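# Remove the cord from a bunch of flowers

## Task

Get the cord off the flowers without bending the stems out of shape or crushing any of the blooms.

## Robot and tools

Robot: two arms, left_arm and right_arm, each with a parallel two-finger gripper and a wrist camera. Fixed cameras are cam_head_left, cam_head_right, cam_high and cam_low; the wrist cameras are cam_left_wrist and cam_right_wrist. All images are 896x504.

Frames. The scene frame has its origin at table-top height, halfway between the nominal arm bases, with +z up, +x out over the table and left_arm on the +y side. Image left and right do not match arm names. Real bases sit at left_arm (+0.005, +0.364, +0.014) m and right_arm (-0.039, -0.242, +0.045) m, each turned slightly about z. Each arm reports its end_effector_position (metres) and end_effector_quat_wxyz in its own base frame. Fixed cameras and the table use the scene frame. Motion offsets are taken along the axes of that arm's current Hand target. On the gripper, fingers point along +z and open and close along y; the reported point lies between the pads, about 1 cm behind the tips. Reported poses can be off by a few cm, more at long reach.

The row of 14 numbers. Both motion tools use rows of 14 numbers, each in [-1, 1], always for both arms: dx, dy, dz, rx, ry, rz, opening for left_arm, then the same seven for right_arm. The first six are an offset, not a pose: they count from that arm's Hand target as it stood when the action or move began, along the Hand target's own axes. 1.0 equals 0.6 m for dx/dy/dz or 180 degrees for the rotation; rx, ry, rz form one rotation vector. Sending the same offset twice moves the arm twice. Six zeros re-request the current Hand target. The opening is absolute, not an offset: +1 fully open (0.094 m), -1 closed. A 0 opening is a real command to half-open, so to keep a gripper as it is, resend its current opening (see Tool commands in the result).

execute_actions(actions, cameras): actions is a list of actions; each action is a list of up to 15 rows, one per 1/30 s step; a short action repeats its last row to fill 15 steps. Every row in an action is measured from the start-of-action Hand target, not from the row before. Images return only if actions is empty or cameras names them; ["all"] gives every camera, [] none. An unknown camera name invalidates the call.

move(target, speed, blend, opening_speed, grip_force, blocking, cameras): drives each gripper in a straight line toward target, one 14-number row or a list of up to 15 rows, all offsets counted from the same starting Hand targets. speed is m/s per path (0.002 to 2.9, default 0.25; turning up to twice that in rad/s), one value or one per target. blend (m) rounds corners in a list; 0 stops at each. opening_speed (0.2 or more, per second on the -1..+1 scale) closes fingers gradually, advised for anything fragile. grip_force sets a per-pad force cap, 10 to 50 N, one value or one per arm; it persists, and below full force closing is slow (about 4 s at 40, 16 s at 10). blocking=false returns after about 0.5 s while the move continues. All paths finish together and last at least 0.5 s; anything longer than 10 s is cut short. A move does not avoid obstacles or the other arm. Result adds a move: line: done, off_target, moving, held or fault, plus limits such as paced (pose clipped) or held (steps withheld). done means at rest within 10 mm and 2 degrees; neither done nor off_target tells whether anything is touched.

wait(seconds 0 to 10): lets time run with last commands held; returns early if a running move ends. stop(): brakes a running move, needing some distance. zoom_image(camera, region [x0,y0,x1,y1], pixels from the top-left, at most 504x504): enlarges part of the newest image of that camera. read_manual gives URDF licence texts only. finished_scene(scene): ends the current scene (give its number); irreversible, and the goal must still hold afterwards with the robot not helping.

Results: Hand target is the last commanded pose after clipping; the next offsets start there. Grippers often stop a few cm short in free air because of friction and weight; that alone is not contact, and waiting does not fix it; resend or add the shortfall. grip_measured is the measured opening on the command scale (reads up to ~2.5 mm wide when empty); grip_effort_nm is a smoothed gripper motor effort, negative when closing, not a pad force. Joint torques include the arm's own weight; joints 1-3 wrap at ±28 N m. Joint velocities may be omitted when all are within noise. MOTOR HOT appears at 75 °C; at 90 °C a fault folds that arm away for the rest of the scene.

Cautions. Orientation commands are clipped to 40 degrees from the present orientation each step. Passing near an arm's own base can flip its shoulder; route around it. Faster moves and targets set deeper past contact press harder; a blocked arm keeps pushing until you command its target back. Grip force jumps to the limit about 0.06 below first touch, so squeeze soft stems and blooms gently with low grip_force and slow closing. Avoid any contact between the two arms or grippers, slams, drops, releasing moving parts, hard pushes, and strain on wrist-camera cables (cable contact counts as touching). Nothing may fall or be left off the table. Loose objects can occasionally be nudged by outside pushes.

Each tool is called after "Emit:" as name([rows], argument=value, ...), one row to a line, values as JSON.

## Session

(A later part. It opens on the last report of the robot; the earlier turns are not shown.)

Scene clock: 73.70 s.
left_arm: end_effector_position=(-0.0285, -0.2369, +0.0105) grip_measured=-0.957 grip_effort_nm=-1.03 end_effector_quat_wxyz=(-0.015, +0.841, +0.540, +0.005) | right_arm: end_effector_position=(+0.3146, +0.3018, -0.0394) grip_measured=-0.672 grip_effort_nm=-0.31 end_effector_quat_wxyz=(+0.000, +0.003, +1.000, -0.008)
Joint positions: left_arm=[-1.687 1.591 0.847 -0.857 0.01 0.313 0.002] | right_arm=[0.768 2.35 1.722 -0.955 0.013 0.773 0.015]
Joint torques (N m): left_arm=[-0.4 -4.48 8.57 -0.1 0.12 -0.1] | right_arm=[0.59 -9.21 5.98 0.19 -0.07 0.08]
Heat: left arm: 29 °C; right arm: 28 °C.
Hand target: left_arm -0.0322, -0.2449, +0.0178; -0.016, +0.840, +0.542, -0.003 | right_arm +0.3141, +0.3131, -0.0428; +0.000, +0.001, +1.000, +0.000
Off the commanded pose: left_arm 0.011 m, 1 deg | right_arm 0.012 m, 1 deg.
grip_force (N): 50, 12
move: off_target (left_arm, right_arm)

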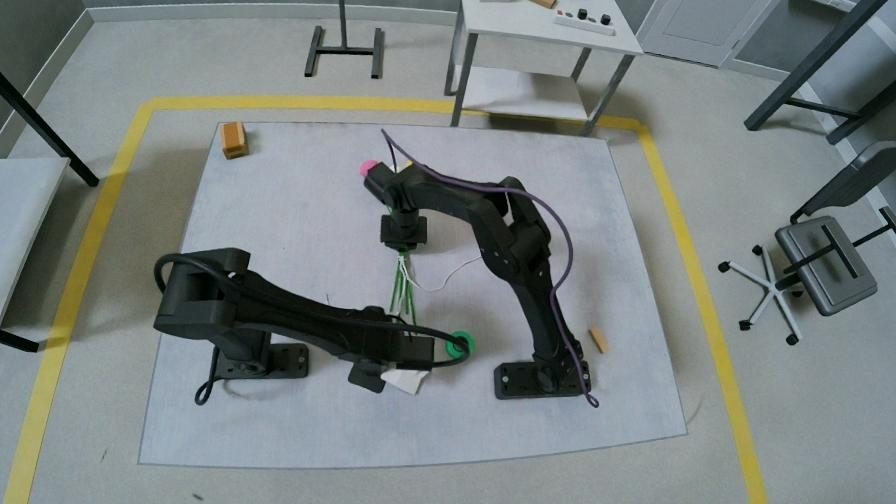

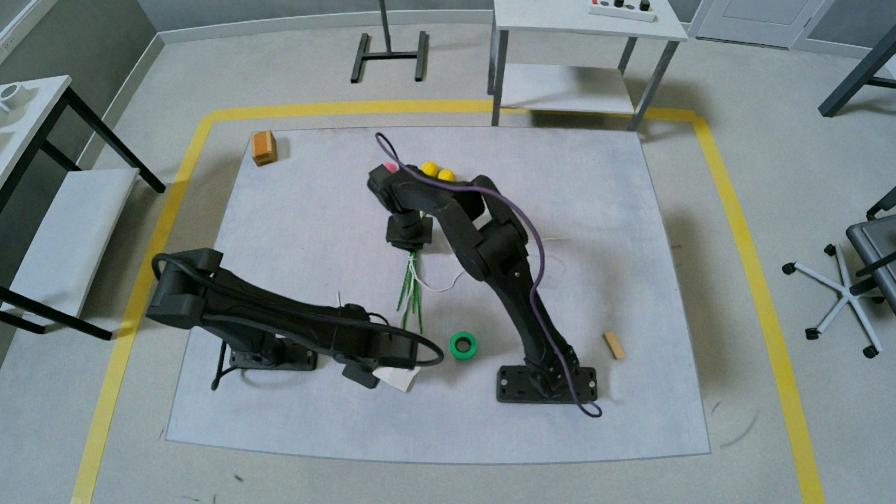

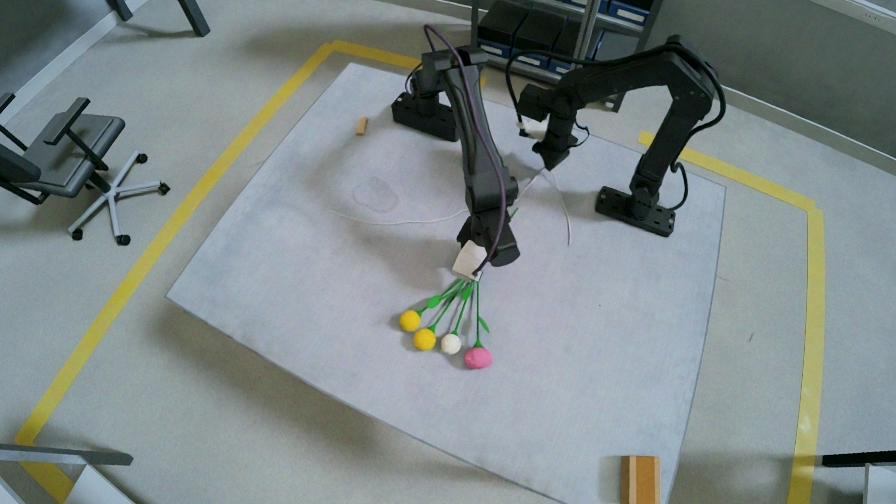

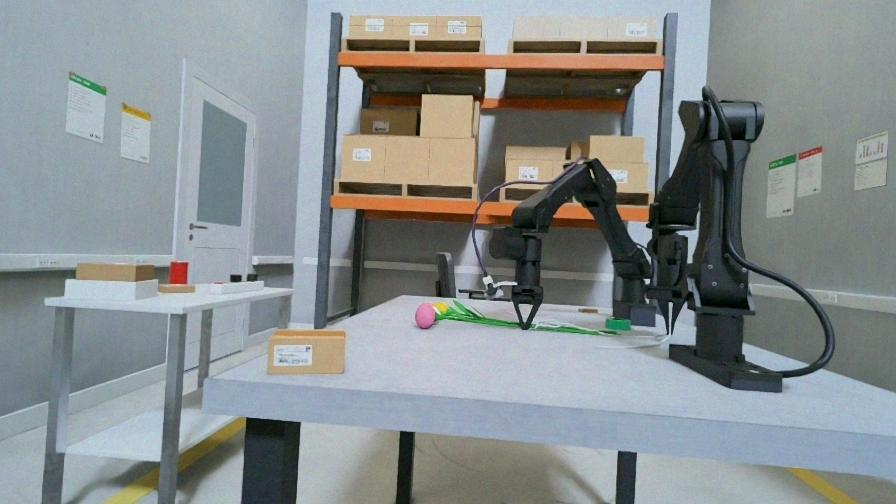

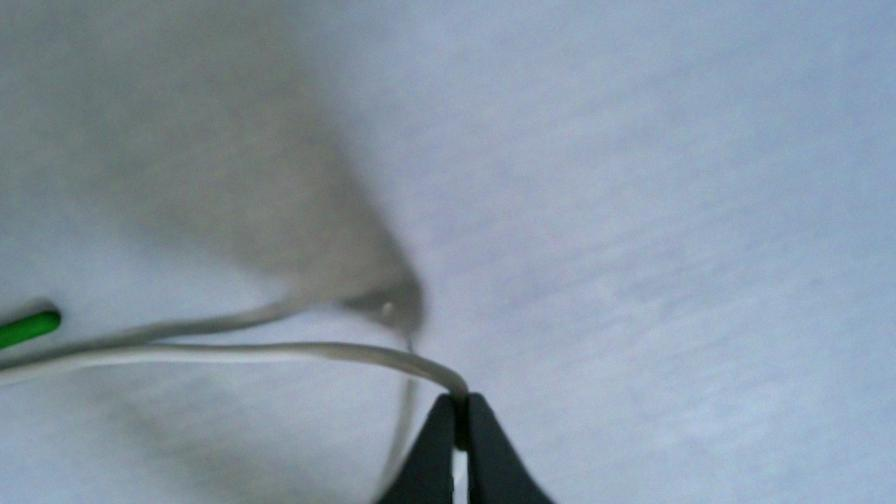

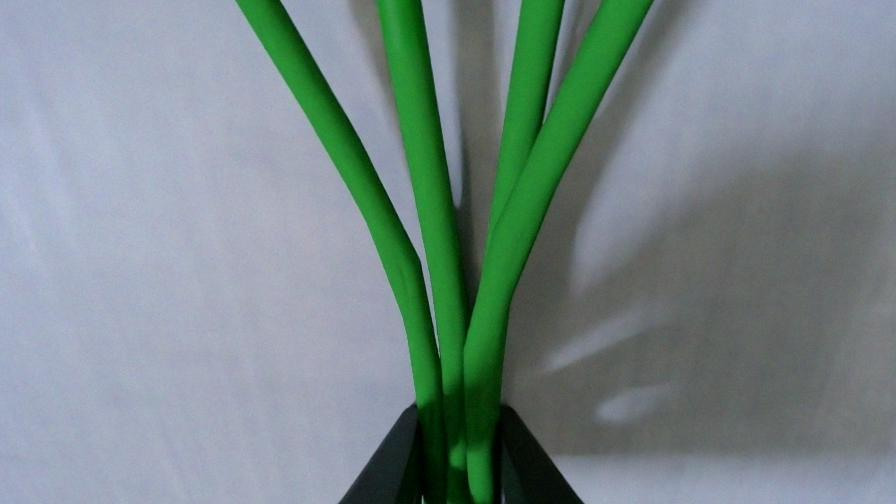

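Emit:
move(target=[-0.033,-0.0855,0.005,0,0,0,-1,0,0,0,0,0,0,-0.75], cameras=["cam_head_right","cam_head_left","cam_right_wrist","cam_left_wrist"], speed=0.06)

Emit:
zoom_image(camera="cam_head_right", region=[360, 220, 480, 340])

Scene clock: 76.17 s.
left_arm: end_effector_position=(-0.0777, -0.2332, +0.0092) grip_measured=-0.957 grip_effort_nm=-1.03 end_effector_quat_wxyz=(-0.015, +0.838, +0.546, +0.010) | right_arm: end_effector_position=(+0.3142, +0.3022, -0.0394) grip_measured=-0.672 grip_effort_nm=-0.31 end_effector_quat_wxyz=(-0.001, +0.003, +1.000, -0.007)
Joint positions: left_arm=[-1.888 1.625 0.877 -0.857 0.012 0.099 0.002] | right_arm=[0.768 2.35 1.722 -0.955 0.009 0.773 0.015]
Joint torques (N m): left_arm=[-0.46 -4.71 8.53 0 0.13 -0.11] | right_arm=[0.59 -9.22 6.06 0.17 -0.07 0.06]
Heat: left arm: 29 °C; right arm: 28 °C.
Hand target: left_arm -0.0871, -0.2417, +0.0161; -0.016, +0.840, +0.542, -0.003 | right_arm +0.3141, +0.3131, -0.0428; +0.000, +0.001, +1.000, +0.000
Off the commanded pose: left_arm 0.014 m, 2 deg | right_arm 0.011 m, 1 deg.
grip_force (N): 50, 12
move: off_target (left_arm, right_arm)
Images, in order (width x height): cam_head_left 896x504, cam_head_right 896x504, cam_left_wrist 896x504, cam_right_wrist 896x504.

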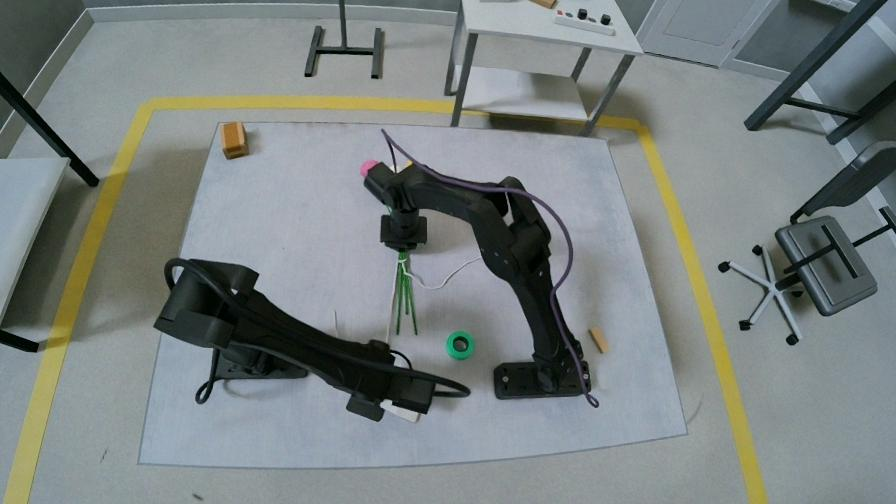

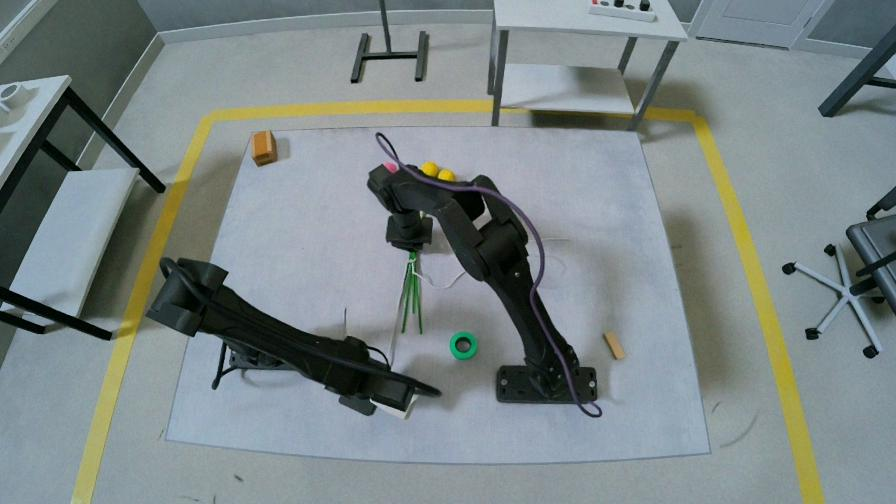

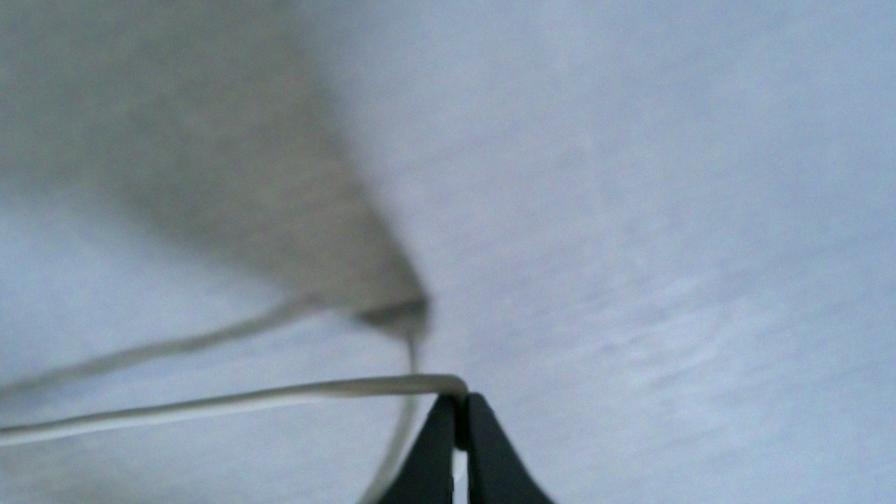

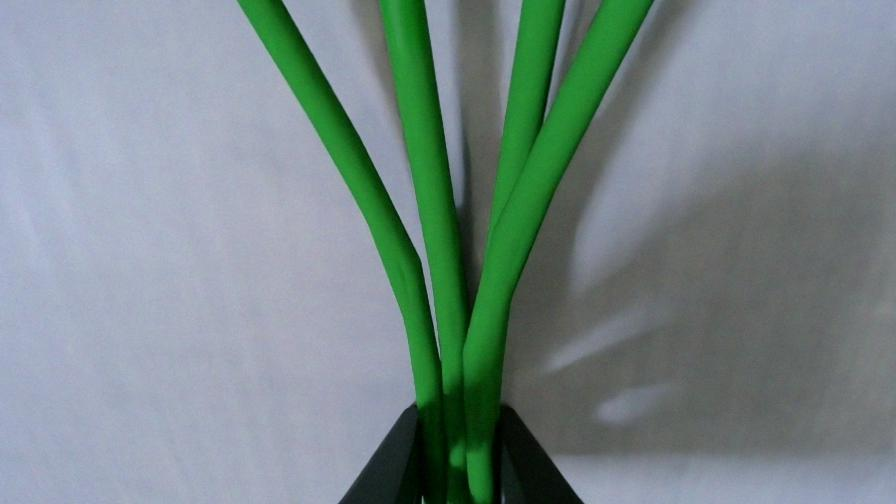

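Scaled by 4.200 from the camera's 896x504 image, which has a finer 1280x720 frame.

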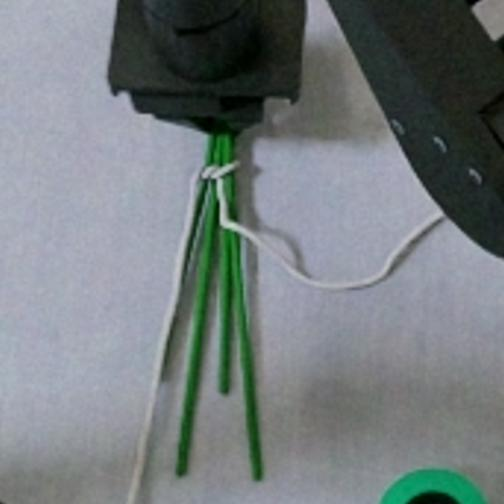

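Emit:
move(target=[-0.038,-0.1655,0.005,0,0,0,-1,0,0,0,0,0,0,-0.75], cameras=["cam_head_right","cam_head_left","cam_right_wrist"], speed=0.06)

Emit:
zoom_image(camera="cam_head_right", region=[360, 220, 480, 340])

Scene clock: 79.50 s.
left_arm: end_effector_position=(-0.1752, -0.2173, +0.0091) grip_measured=-0.957 grip_effort_nm=-1.03 end_effector_quat_wxyz=(-0.011, +0.838, +0.546, +0.007) | right_arm: end_effector_position=(+0.3069, +0.3085, -0.0394) grip_measured=-0.748 grip_effort_nm=-0.08 end_effector_quat_wxyz=(-0.006, -0.005, +1.000, -0.004)
Joint positions: left_arm=[-2.242 1.732 0.998 -0.857 0.016 -0.256 0.002] | right_arm=[0.785 2.35 1.722 -0.958 -0.003 0.774 0.012]
Joint torques (N m): left_arm=[-0.58 -5.63 8.76 0.01 0.12 -0.12] | right_arm=[0.02 -9.1 6.05 0.17 -0.04 0.06]
Heat: left arm: 29 °C; right arm: 28 °C.
Hand target: left_arm -0.1870, -0.2214, +0.0158; -0.016, +0.840, +0.542, -0.003 | right_arm +0.3141, +0.3131, -0.0428; +0.000, +0.001, +1.000, +0.000
Off the commanded pose: left_arm 0.014 m, 1 deg | right_arm 0.009 m, 1 deg.
grip_force (N): 50, 12
move: off_target (left_arm)
Images, in order (width x height): cam_head_left 896x504, cam_head_right 896x504, cam_right_wrist 896x504.

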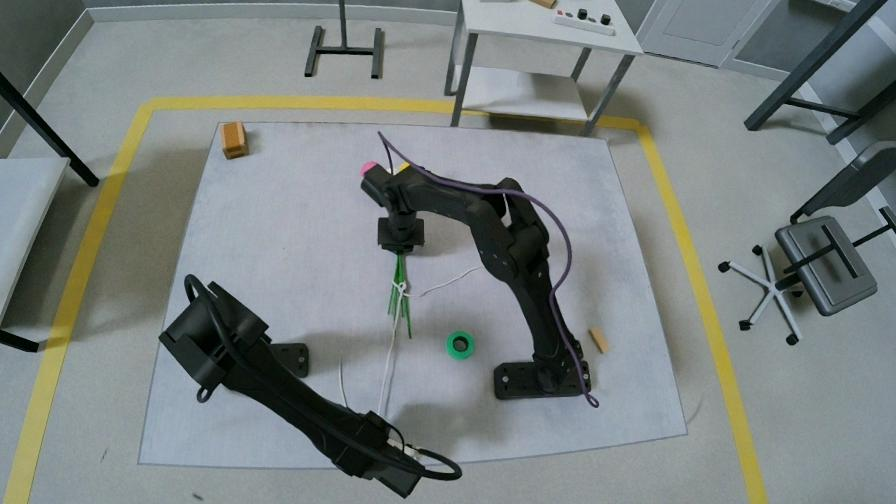

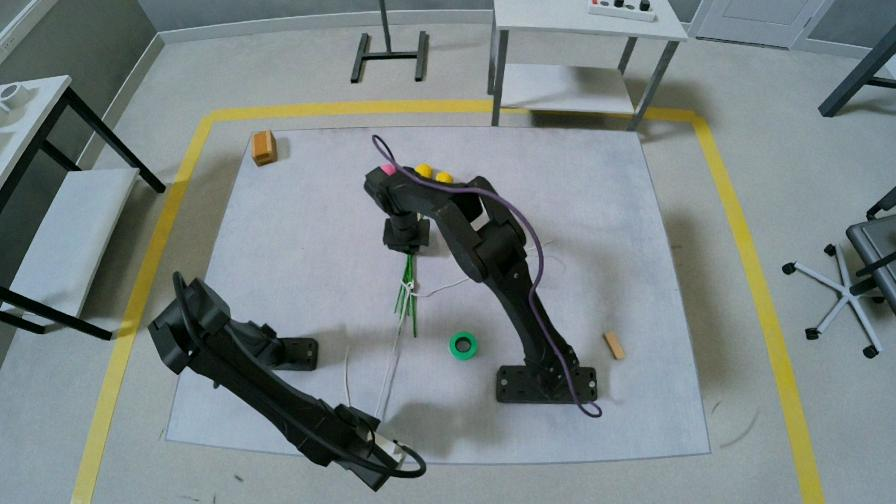

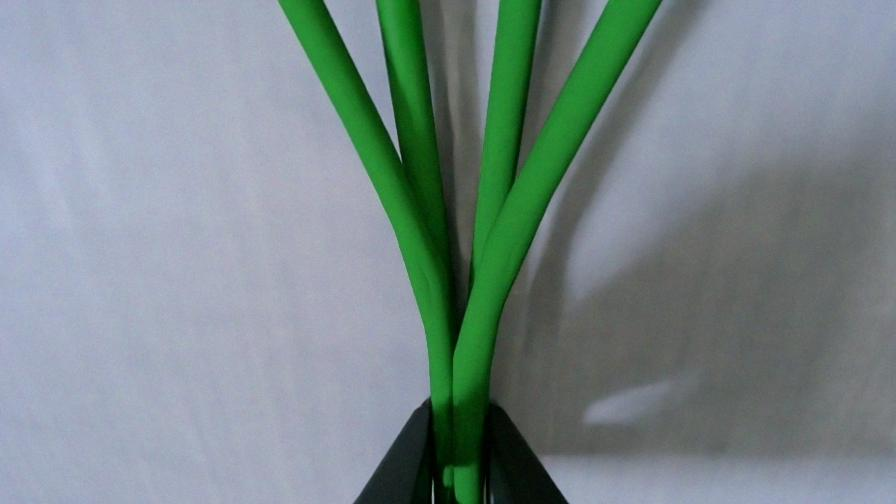

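Scaled by 4.200 from the camera's 896x504 image, which has a finer 1280x720 frame.

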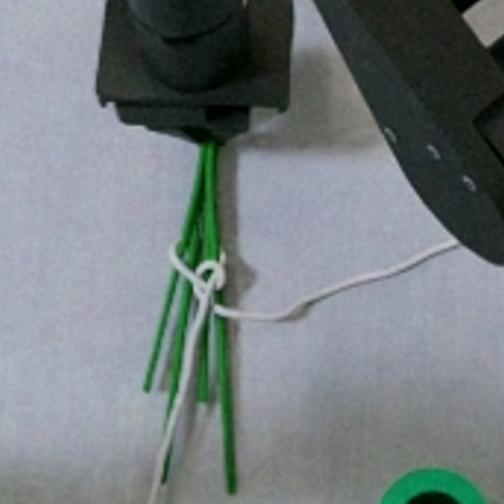

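Emit:
move([
  [0,0,0.046,0,0,0,-1,0,0,0,0,0,0,-0.88],
  [0,0,0.046,0,0,0,-0.84,0,0,0,0,0,0,-0.88],
  [0.027,0.2125,0.046,0,0,0,-0.84,0,0,0,0,0,0,-0.88],
  [0.027,0.2125,0.046,0,0,0,-1,0,0,0,0,0,0,-0.88],
], cameras=["cam_head_right","cam_left_wrist","cam_right_wrist"], speed=0.09)

Emit:
zoom_image(camera="cam_head_right", region=[350, 230, 490, 370])

Scene clock: 86.70 s.
left_arm: end_effector_position=(-0.0822, -0.2565, -0.0083) grip_measured=-0.957 grip_effort_nm=-1.03 end_effector_quat_wxyz=(-0.041, +0.841, +0.539, -0.023) | right_arm: end_effector_position=(+0.3069, +0.3085, -0.0394) grip_measured=-0.769 grip_effort_nm=-0.31 end_effector_quat_wxyz=(-0.006, -0.005, +1.000, -0.004)
Joint positions: left_arm=[-1.824 1.737 0.919 -0.777 0.091 0.18 0.002] | right_arm=[0.785 2.35 1.722 -0.958 -0.003 0.774 0.011]
Joint torques (N m): left_arm=[1.11 -6.01 1.88 0.43 -0.48 0.06] | right_arm=[0.1 -9.14 6.16 0.15 -0.03 0.07]
Heat: left arm: 29 °C; right arm: 28 °C.
Hand target: left_arm -0.0649, -0.2586, -0.0155; -0.016, +0.840, +0.542, -0.003 | right_arm +0.3141, +0.3131, -0.0428; +0.000, +0.001, +1.000, +0.000
Off the commanded pose: left_arm 0.019 m, 4 deg | right_arm 0.009 m, 1 deg.
grip_force (N): 50, 12
move: off_target (left_arm); target 2's new opening was sent with left_arm's hand 0.011 m and 2 deg from that target; target 4's new opening was sent with left_arm's hand 0.021 m and 4 deg from that target
Images, in order (width x height): cam_head_right 896x504, cam_left_wrist 896x504, cam_right_wrist 896x504.

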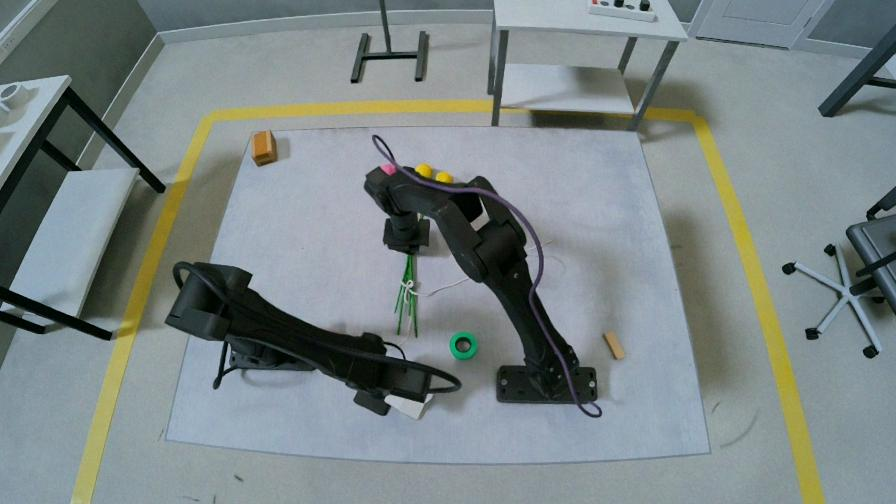

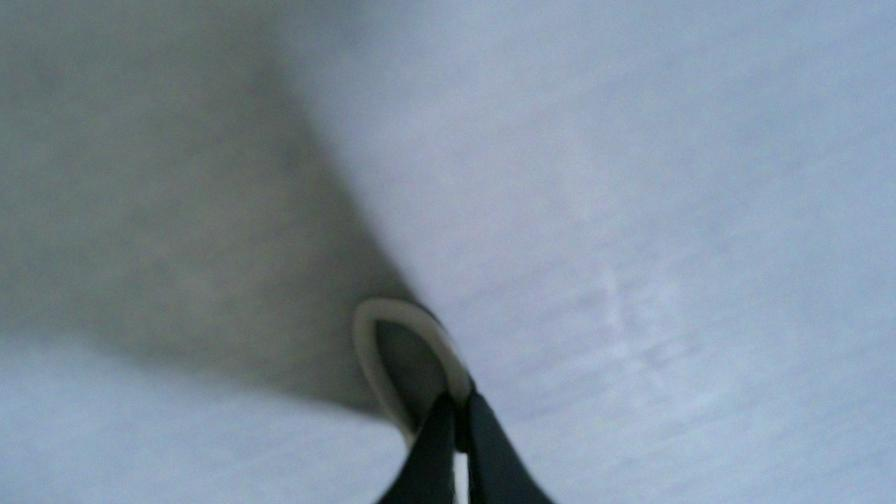

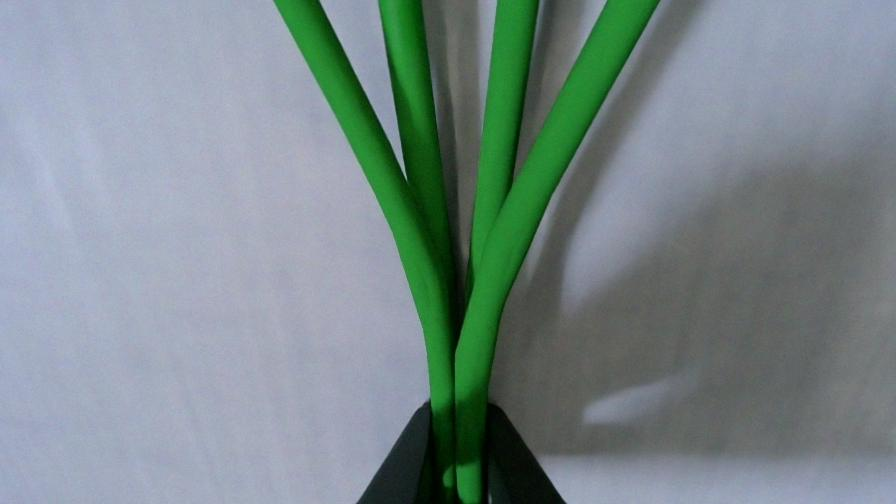

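Scaled by 3.600 from the camera's 896x504 image, which has a finer 1280x720 frame.

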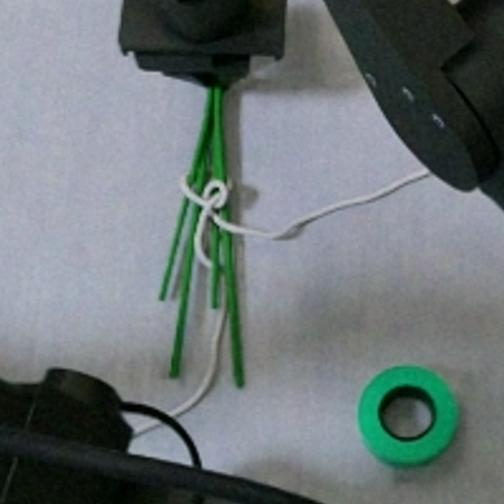

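Emit:
move([
  [0,0,-0.04,0,0,0,-1,0,0,0,0,0,0,-0.92],
  [-0.028,-0.2105,-0.045,0,0,0,-1,0,0,0,0,0,0,-0.92],
], blend=[0.01,0], cameras=["cam_head_right","cam_left_wrist","cam_right_wrist"], speed=0.07)

Emit:
zoom_image(camera="cam_head_right", region=[350, 230, 490, 370])

Scene clock: 91.27 s.
left_arm: end_effector_position=(-0.1822, -0.2168, +0.0094) grip_measured=-0.957 grip_effort_nm=-1.03 end_effector_quat_wxyz=(-0.016, +0.844, +0.536, -0.002) | right_arm: end_effector_position=(+0.3069, +0.3085, -0.0394) grip_measured=-0.769 grip_effort_nm=-0.31 end_effector_quat_wxyz=(-0.006, -0.005, +1.000, -0.004)
Joint positions: left_arm=[-2.253 1.733 1.001 -0.845 0.032 -0.244 0.002] | right_arm=[0.785 2.35 1.722 -0.958 -0.003 0.774 0.011]
Joint torques (N m): left_arm=[-0.25 -5.63 8.53 -0.08 0.02 -0.12] | right_arm=[0.16 -9.14 6.05 0.19 -0.04 0.07]
Heat: left arm: 29 °C; right arm: 28 °C.
Hand target: left_arm -0.1862, -0.2224, +0.0151; -0.016, +0.840, +0.542, -0.003 | right_arm +0.3141, +0.3131, -0.0428; +0.000, +0.001, +1.000, +0.000
Off the commanded pose: left_arm 0.009 m, 1 deg | right_arm 0.009 m, 1 deg.
grip_force (N): 50, 12
move: done; blend cut to 0 m at target 1
Images, in order (width x height): cam_head_right 896x504, cam_left_wrist 896x504, cam_right_wrist 896x504.

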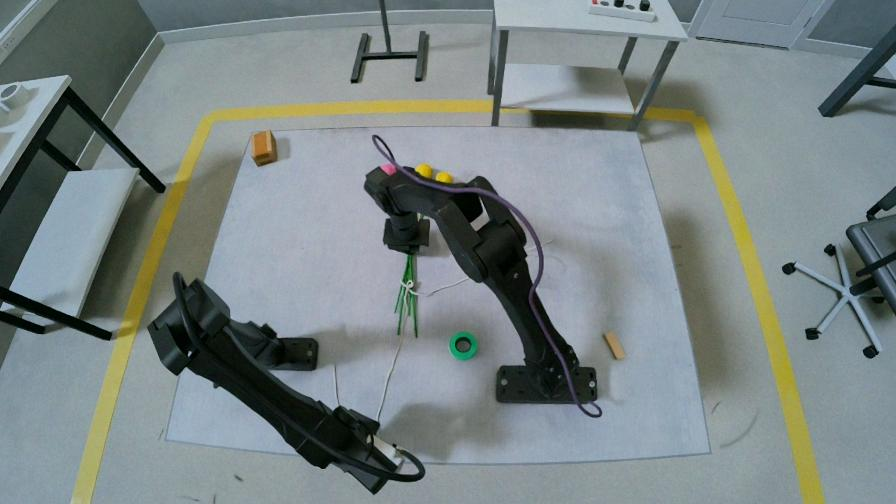

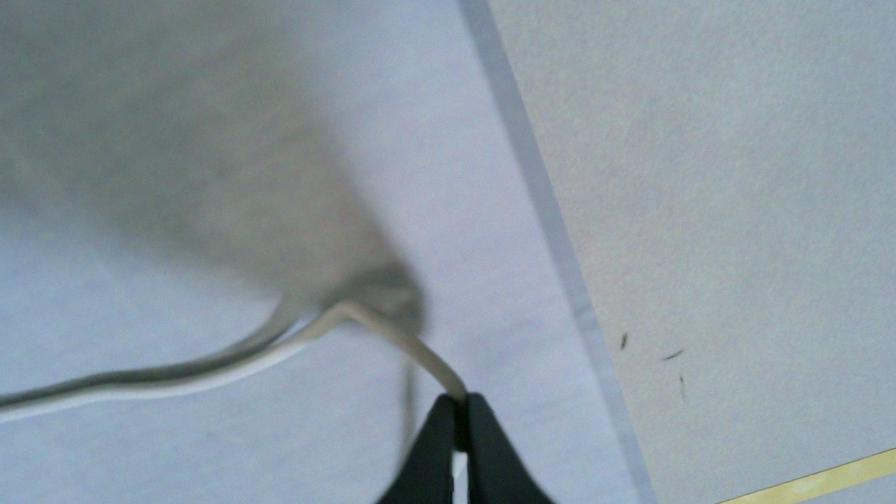

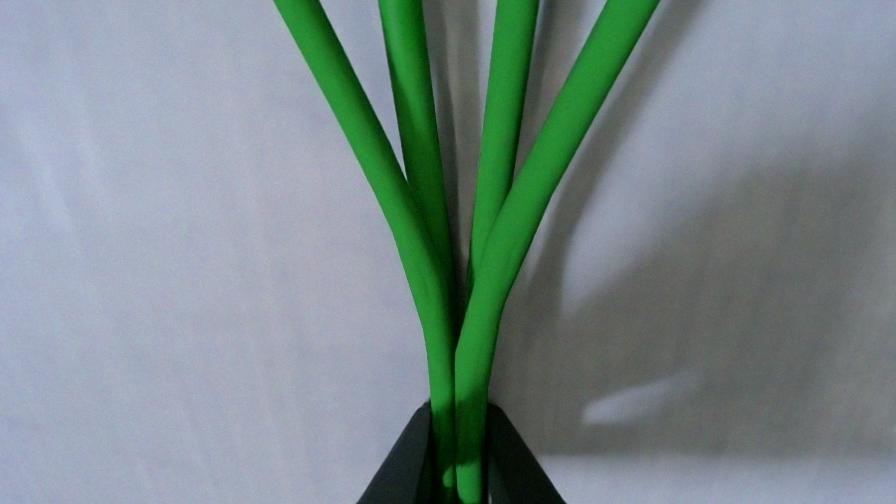

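Scaled by 3.600 from the camera's 896x504 image, which has a finer 1280x720 frame.

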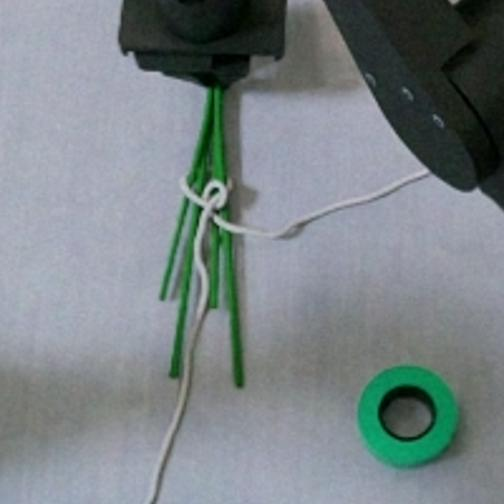

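Emit:
move([
  [0,0,0.045,0,0,0,-1,0,0,0,0,0,0,-0.92],
  [0,0,0.045,0,0,0,-0.1,0,0,0,0,0,0,-0.92],
  [0,0,-0.06,0,0,0,-0.1,0,0,0,0,0,0,-0.92],
  [0.008,0.2673,-0.075,0,0,0.456,-0.1,0,0,0,0,0,0,-0.92],
], blend=[0,0,0.02,0], cameras=["cam_head_right","cam_left_wrist"], speed=[0.1,0.1,0.15,0.3])

Scene clock: 98.57 s.
left_arm: end_effector_position=(-0.0346, -0.2796, +0.0448) grip_measured=-0.103 grip_effort_nm=0.15 end_effector_quat_wxyz=(-0.016, +0.991, -0.136, -0.008) | right_arm: end_effector_position=(+0.3069, +0.3085, -0.0394) grip_measured=-0.769 grip_effort_nm=-0.31 end_effector_quat_wxyz=(-0.006, -0.005, +1.000, -0.004)
Joint positions: left_arm=[-1.687 1.695 1.11 -1.018 0.016 1.728 0.042] | right_arm=[0.785 2.35 1.722 -0.958 -0.003 0.774 0.011]
Joint torques (N m): left_arm=[0.31 -6.52 9.05 -0.2 0.07 0.06] | right_arm=[0.1 -9.25 6.16 0.17 -0.03 0.04]
Heat: left arm: 29 °C; right arm: 28 °C.
Hand target: left_arm -0.0372, -0.2853, +0.0553; -0.010, +0.990, -0.143, -0.013 | right_arm +0.3141, +0.3131, -0.0428; +0.000, +0.001, +1.000, +0.000
Off the commanded pose: left_arm 0.012 m, 1 deg | right_arm 0.009 m, 1 deg.
grip_force (N): 50, 12
move: off_target (left_arm)
Images, in order (width x height): cam_head_right 896x504, cam_left_wrist 896x504.

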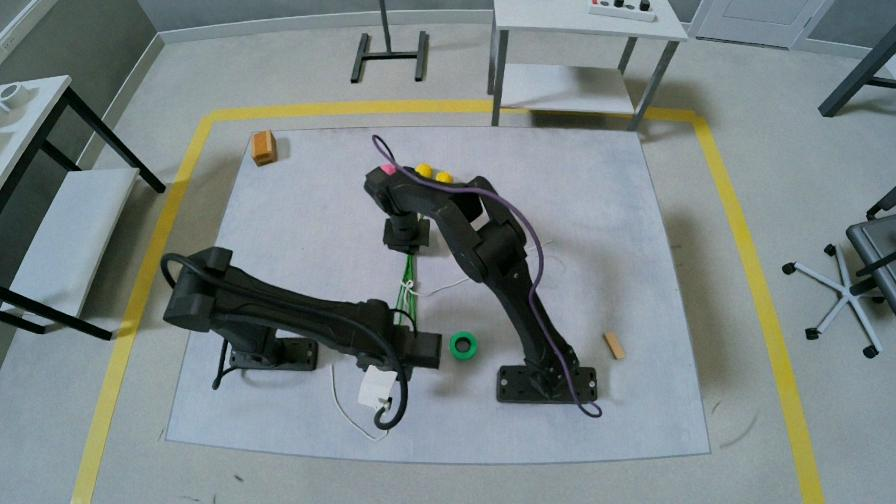

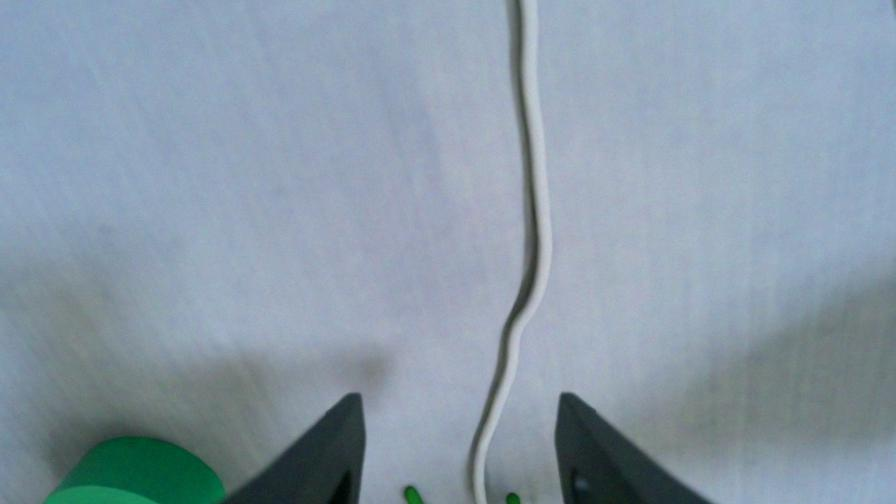

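Emit:
move([
  [0.108,-0.018,0.07,0,0,0,-0.2,0,0,0,0,0,0,-0.92],
  [0.108,-0.018,0.116,0,0,0,-0.2,0,0,0,0,0,0,-0.92],
], blend=[0.01,0], cameras=["cam_head_right","cam_left_wrist"], speed=[0.12,0.08])

Scene clock: 100.90 s.
left_arm: end_effector_position=(+0.0275, -0.2836, -0.0075) grip_measured=-0.198 grip_effort_nm=-0.13 end_effector_quat_wxyz=(-0.025, +0.990, -0.135, -0.013) | right_arm: end_effector_position=(+0.3069, +0.3085, -0.0394) grip_measured=-0.769 grip_effort_nm=-0.31 end_effector_quat_wxyz=(-0.006, -0.005, +1.000, -0.004)
Joint positions: left_arm=[-1.469 1.816 1.025 -0.835 0.013 1.944 0.038] | right_arm=[0.785 2.35 1.722 -0.958 -0.003 0.774 0.011]
Joint torques (N m): left_arm=[0.29 -5.64 3.12 0.65 0.02 0.05] | right_arm=[0.14 -9.18 6.15 0.2 -0.03 0.05]
Heat: left arm: 29 °C; right arm: 28 °C.
Hand target: left_arm +0.0264, -0.2916, -0.0159; -0.010, +0.990, -0.143, -0.013 | right_arm +0.3141, +0.3131, -0.0428; +0.000, +0.001, +1.000, +0.000
Off the commanded pose: left_arm 0.012 m, 2 deg | right_arm 0.009 m, 1 deg.
grip_force (N): 50, 12
move: off_target (left_arm)
Images, in order (width x height): cam_head_right 896x504, cam_left_wrist 896x504.

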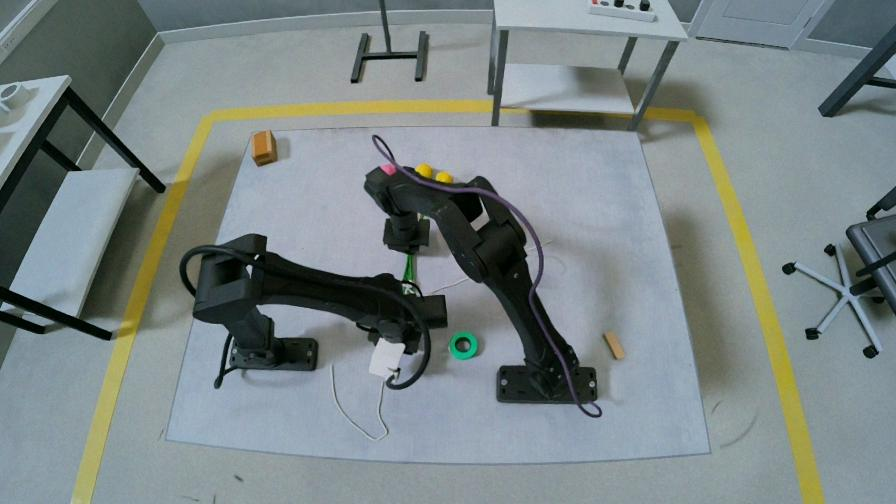

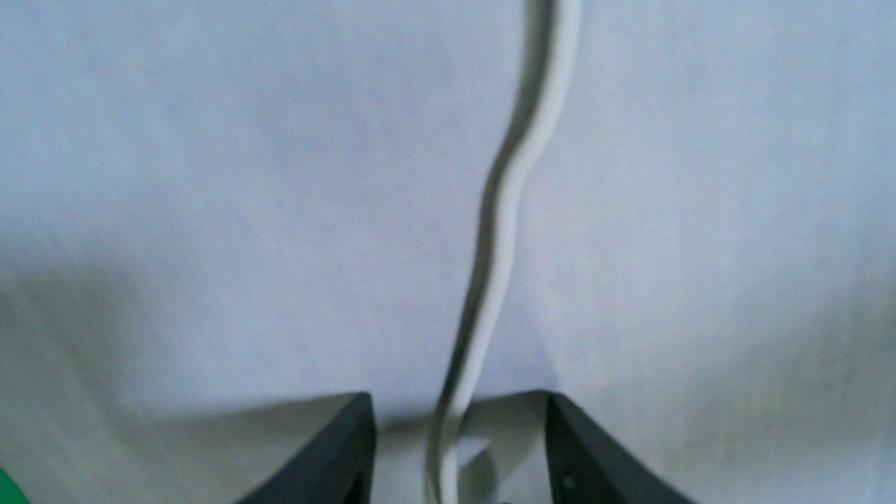

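Emit:
move([
  [0,0,0,0,0,0,-1,0,0,0,0,0,0,-0.92],
  [-0.03,0,-0.045,0,0,0,-1,0,0,0,0,0,0,-0.92],
  [-0.317,0,-0.05,0,0,0,-1,0,0,0,0,0,0,-0.92],
], blend=[0,0.015,0], cameras=["cam_head_right","cam_head_left","cam_right_wrist"], speed=[0.1,0.07,0.07])

Emit:
zoom_image(camera="cam_head_right", region=[350, 230, 490, 370])

Scene clock: 106.20 s.
left_arm: end_effector_position=(-0.1484, -0.2327, +0.0066) grip_measured=-0.956 grip_effort_nm=-1.03 end_effector_quat_wxyz=(-0.018, +0.989, -0.145, +0.001) | right_arm: end_effector_position=(+0.3069, +0.3085, -0.0394) grip_measured=-0.769 grip_effort_nm=-0.31 end_effector_quat_wxyz=(-0.006, -0.005, +1.000, -0.004)
Joint positions: left_arm=[-2.133 1.738 0.993 -0.86 0.013 1.3 0.002] | right_arm=[0.785 2.35 1.722 -0.958 -0.003 0.774 0.011]
Joint torques (N m): left_arm=[-0.25 -7.61 8.1 -0.14 0.13 -0.09] | right_arm=[0.09 -9.13 6.02 0.16 -0.04 0.05]
Heat: left arm: 29 °C; right arm: 28 °C.
Hand target: left_arm -0.1552, -0.2385, +0.0194; -0.010, +0.990, -0.143, -0.013 | right_arm +0.3141, +0.3131, -0.0428; +0.000, +0.001, +1.000, +0.000
Off the commanded pose: left_arm 0.016 m, 2 deg | right_arm 0.009 m, 1 deg.
grip_force (N): 50, 12
move: off_target (left_arm)
Images, in order (width x height): cam_head_left 896x504, cam_head_right 896x504, cam_right_wrist 896x504.

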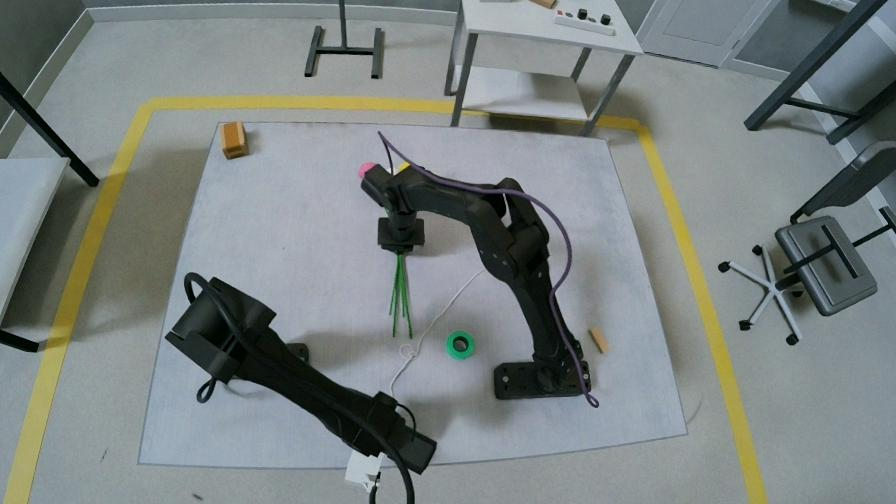

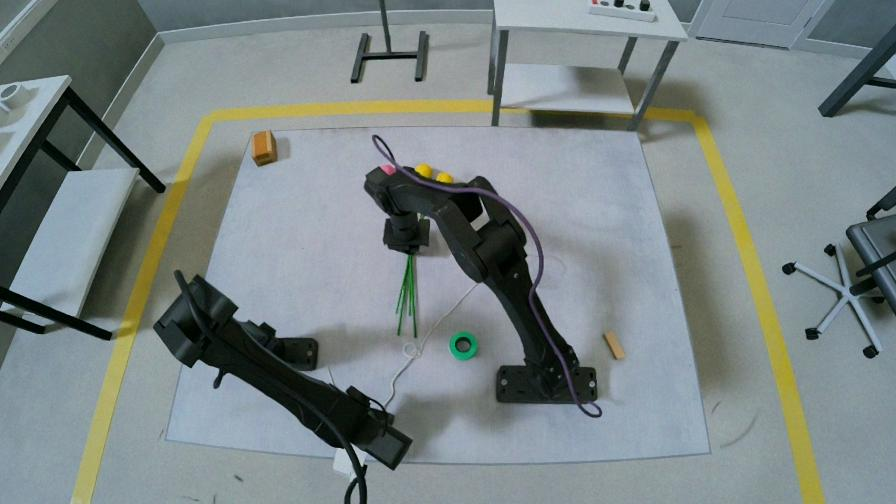

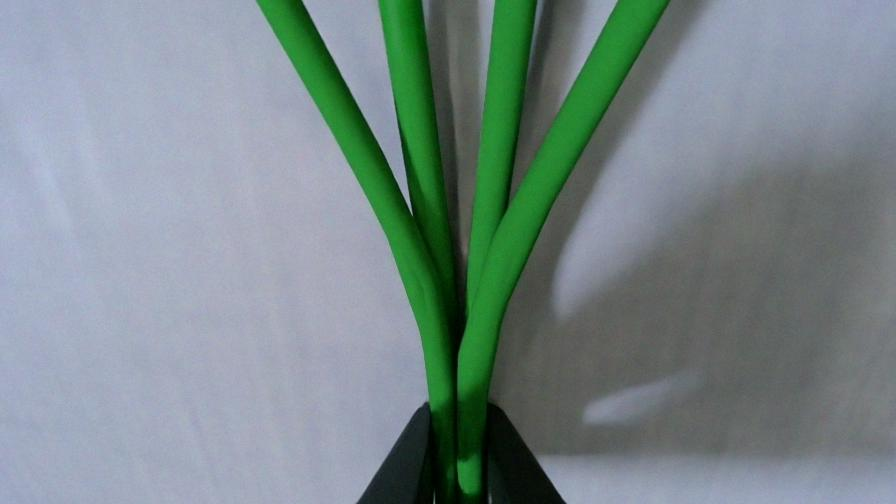

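Scaled by 3.600 from the camera's 896x504 image, which has a finer 1280x720 frame.

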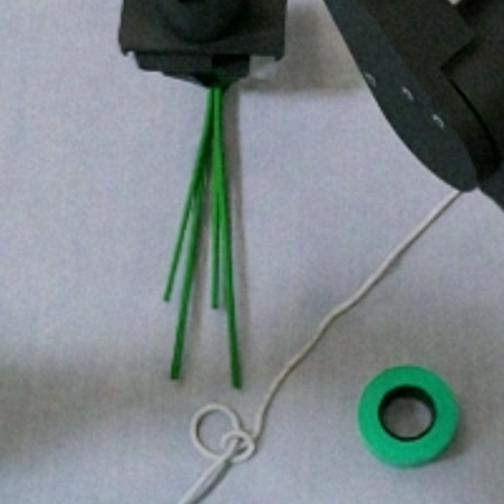

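Emit:
execute_actions(actions=[], cameras=["cam_left_wrist","cam_high","cam_low"])

Emit:
zoom_image(camera="cam_high", region=[450, 90, 650, 290])

Scene clock: 106.67 s.
left_arm: end_effector_position=(-0.1484, -0.2327, +0.0066) grip_measured=-0.956 grip_effort_nm=-1.03 end_effector_quat_wxyz=(-0.018, +0.989, -0.145, +0.001) | right_arm: end_effector_position=(+0.3069, +0.3085, -0.0394) grip_measured=-0.769 grip_effort_nm=-0.31 end_effector_quat_wxyz=(-0.006, -0.005, +1.000, -0.004)
Joint positions: left_arm=[-2.133 1.738 0.993 -0.86 0.013 1.3 0.002] | right_arm=[0.785 2.35 1.722 -0.958 -0.003 0.774 0.011]
Joint velocities: within noise
Joint torques (N m): left_arm=[-0.24 -7.6 8.09 -0.14 0.14 -0.09] | right_arm=[0.13 -9.11 6.16 0.18 -0.02 0.06]
Heat: left arm: 29 °C; right arm: 28 °C.
Hand target: left_arm -0.1552, -0.2385, +0.0194; -0.010, +0.990, -0.143, -0.013 | right_arm +0.3141, +0.3131, -0.0428; +0.000, +0.001, +1.000, +0.000
Tool commands: left_gripper/opening=-1.0 right_gripper/opening=-0.92
Off the commanded pose: left_arm 0.016 m, 2 deg | right_arm 0.009 m, 1 deg.
grip_force (N): 50, 12
Images, in order (width x height): cam_high 896x504, cam_low 896x504, cam_left_wrist 896x504.

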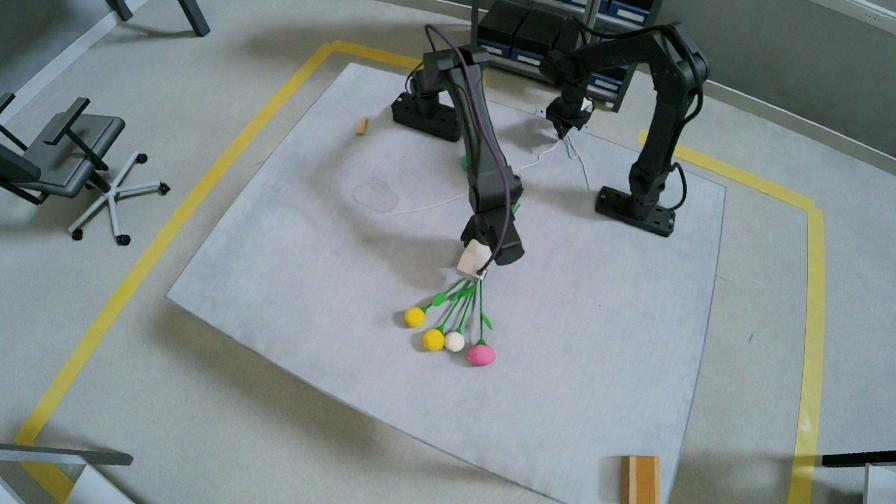

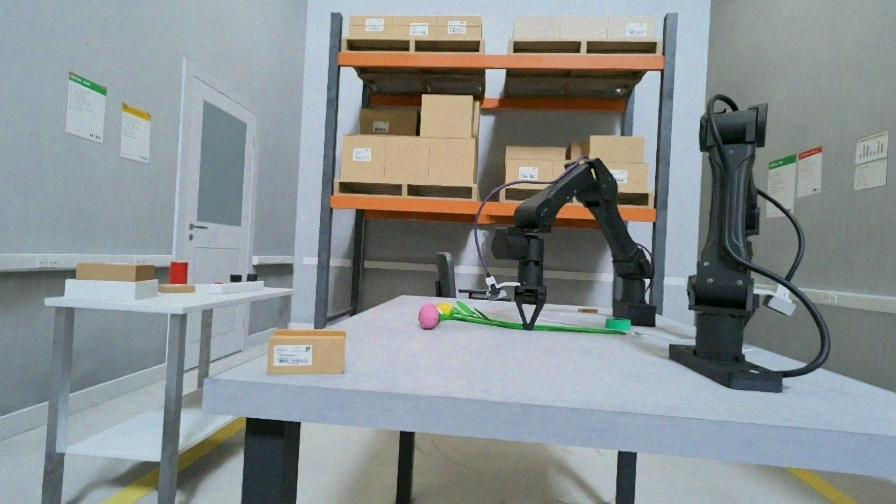

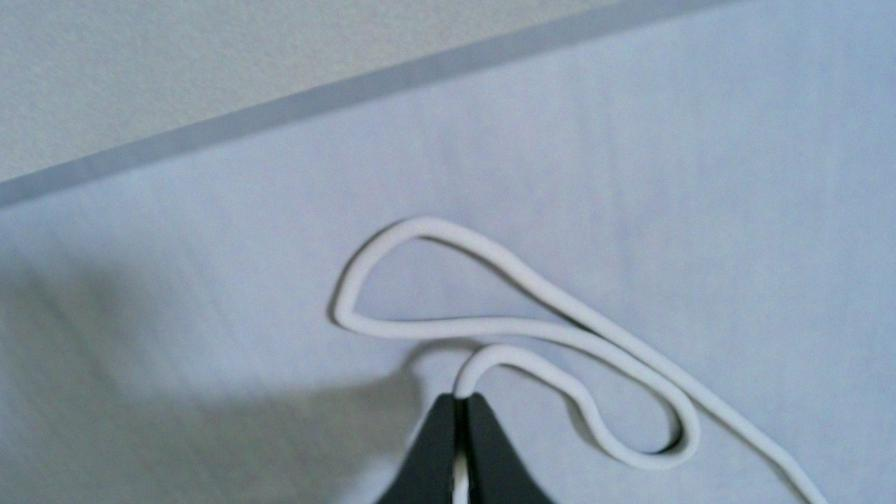

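Scaled by 2.520 from the camera's 896x504 image, which has a finer 1280x720 frame.

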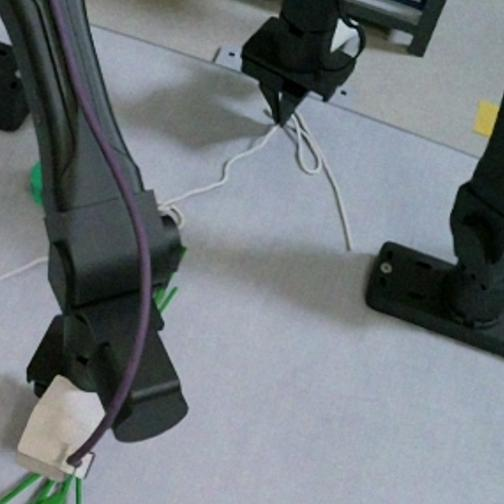

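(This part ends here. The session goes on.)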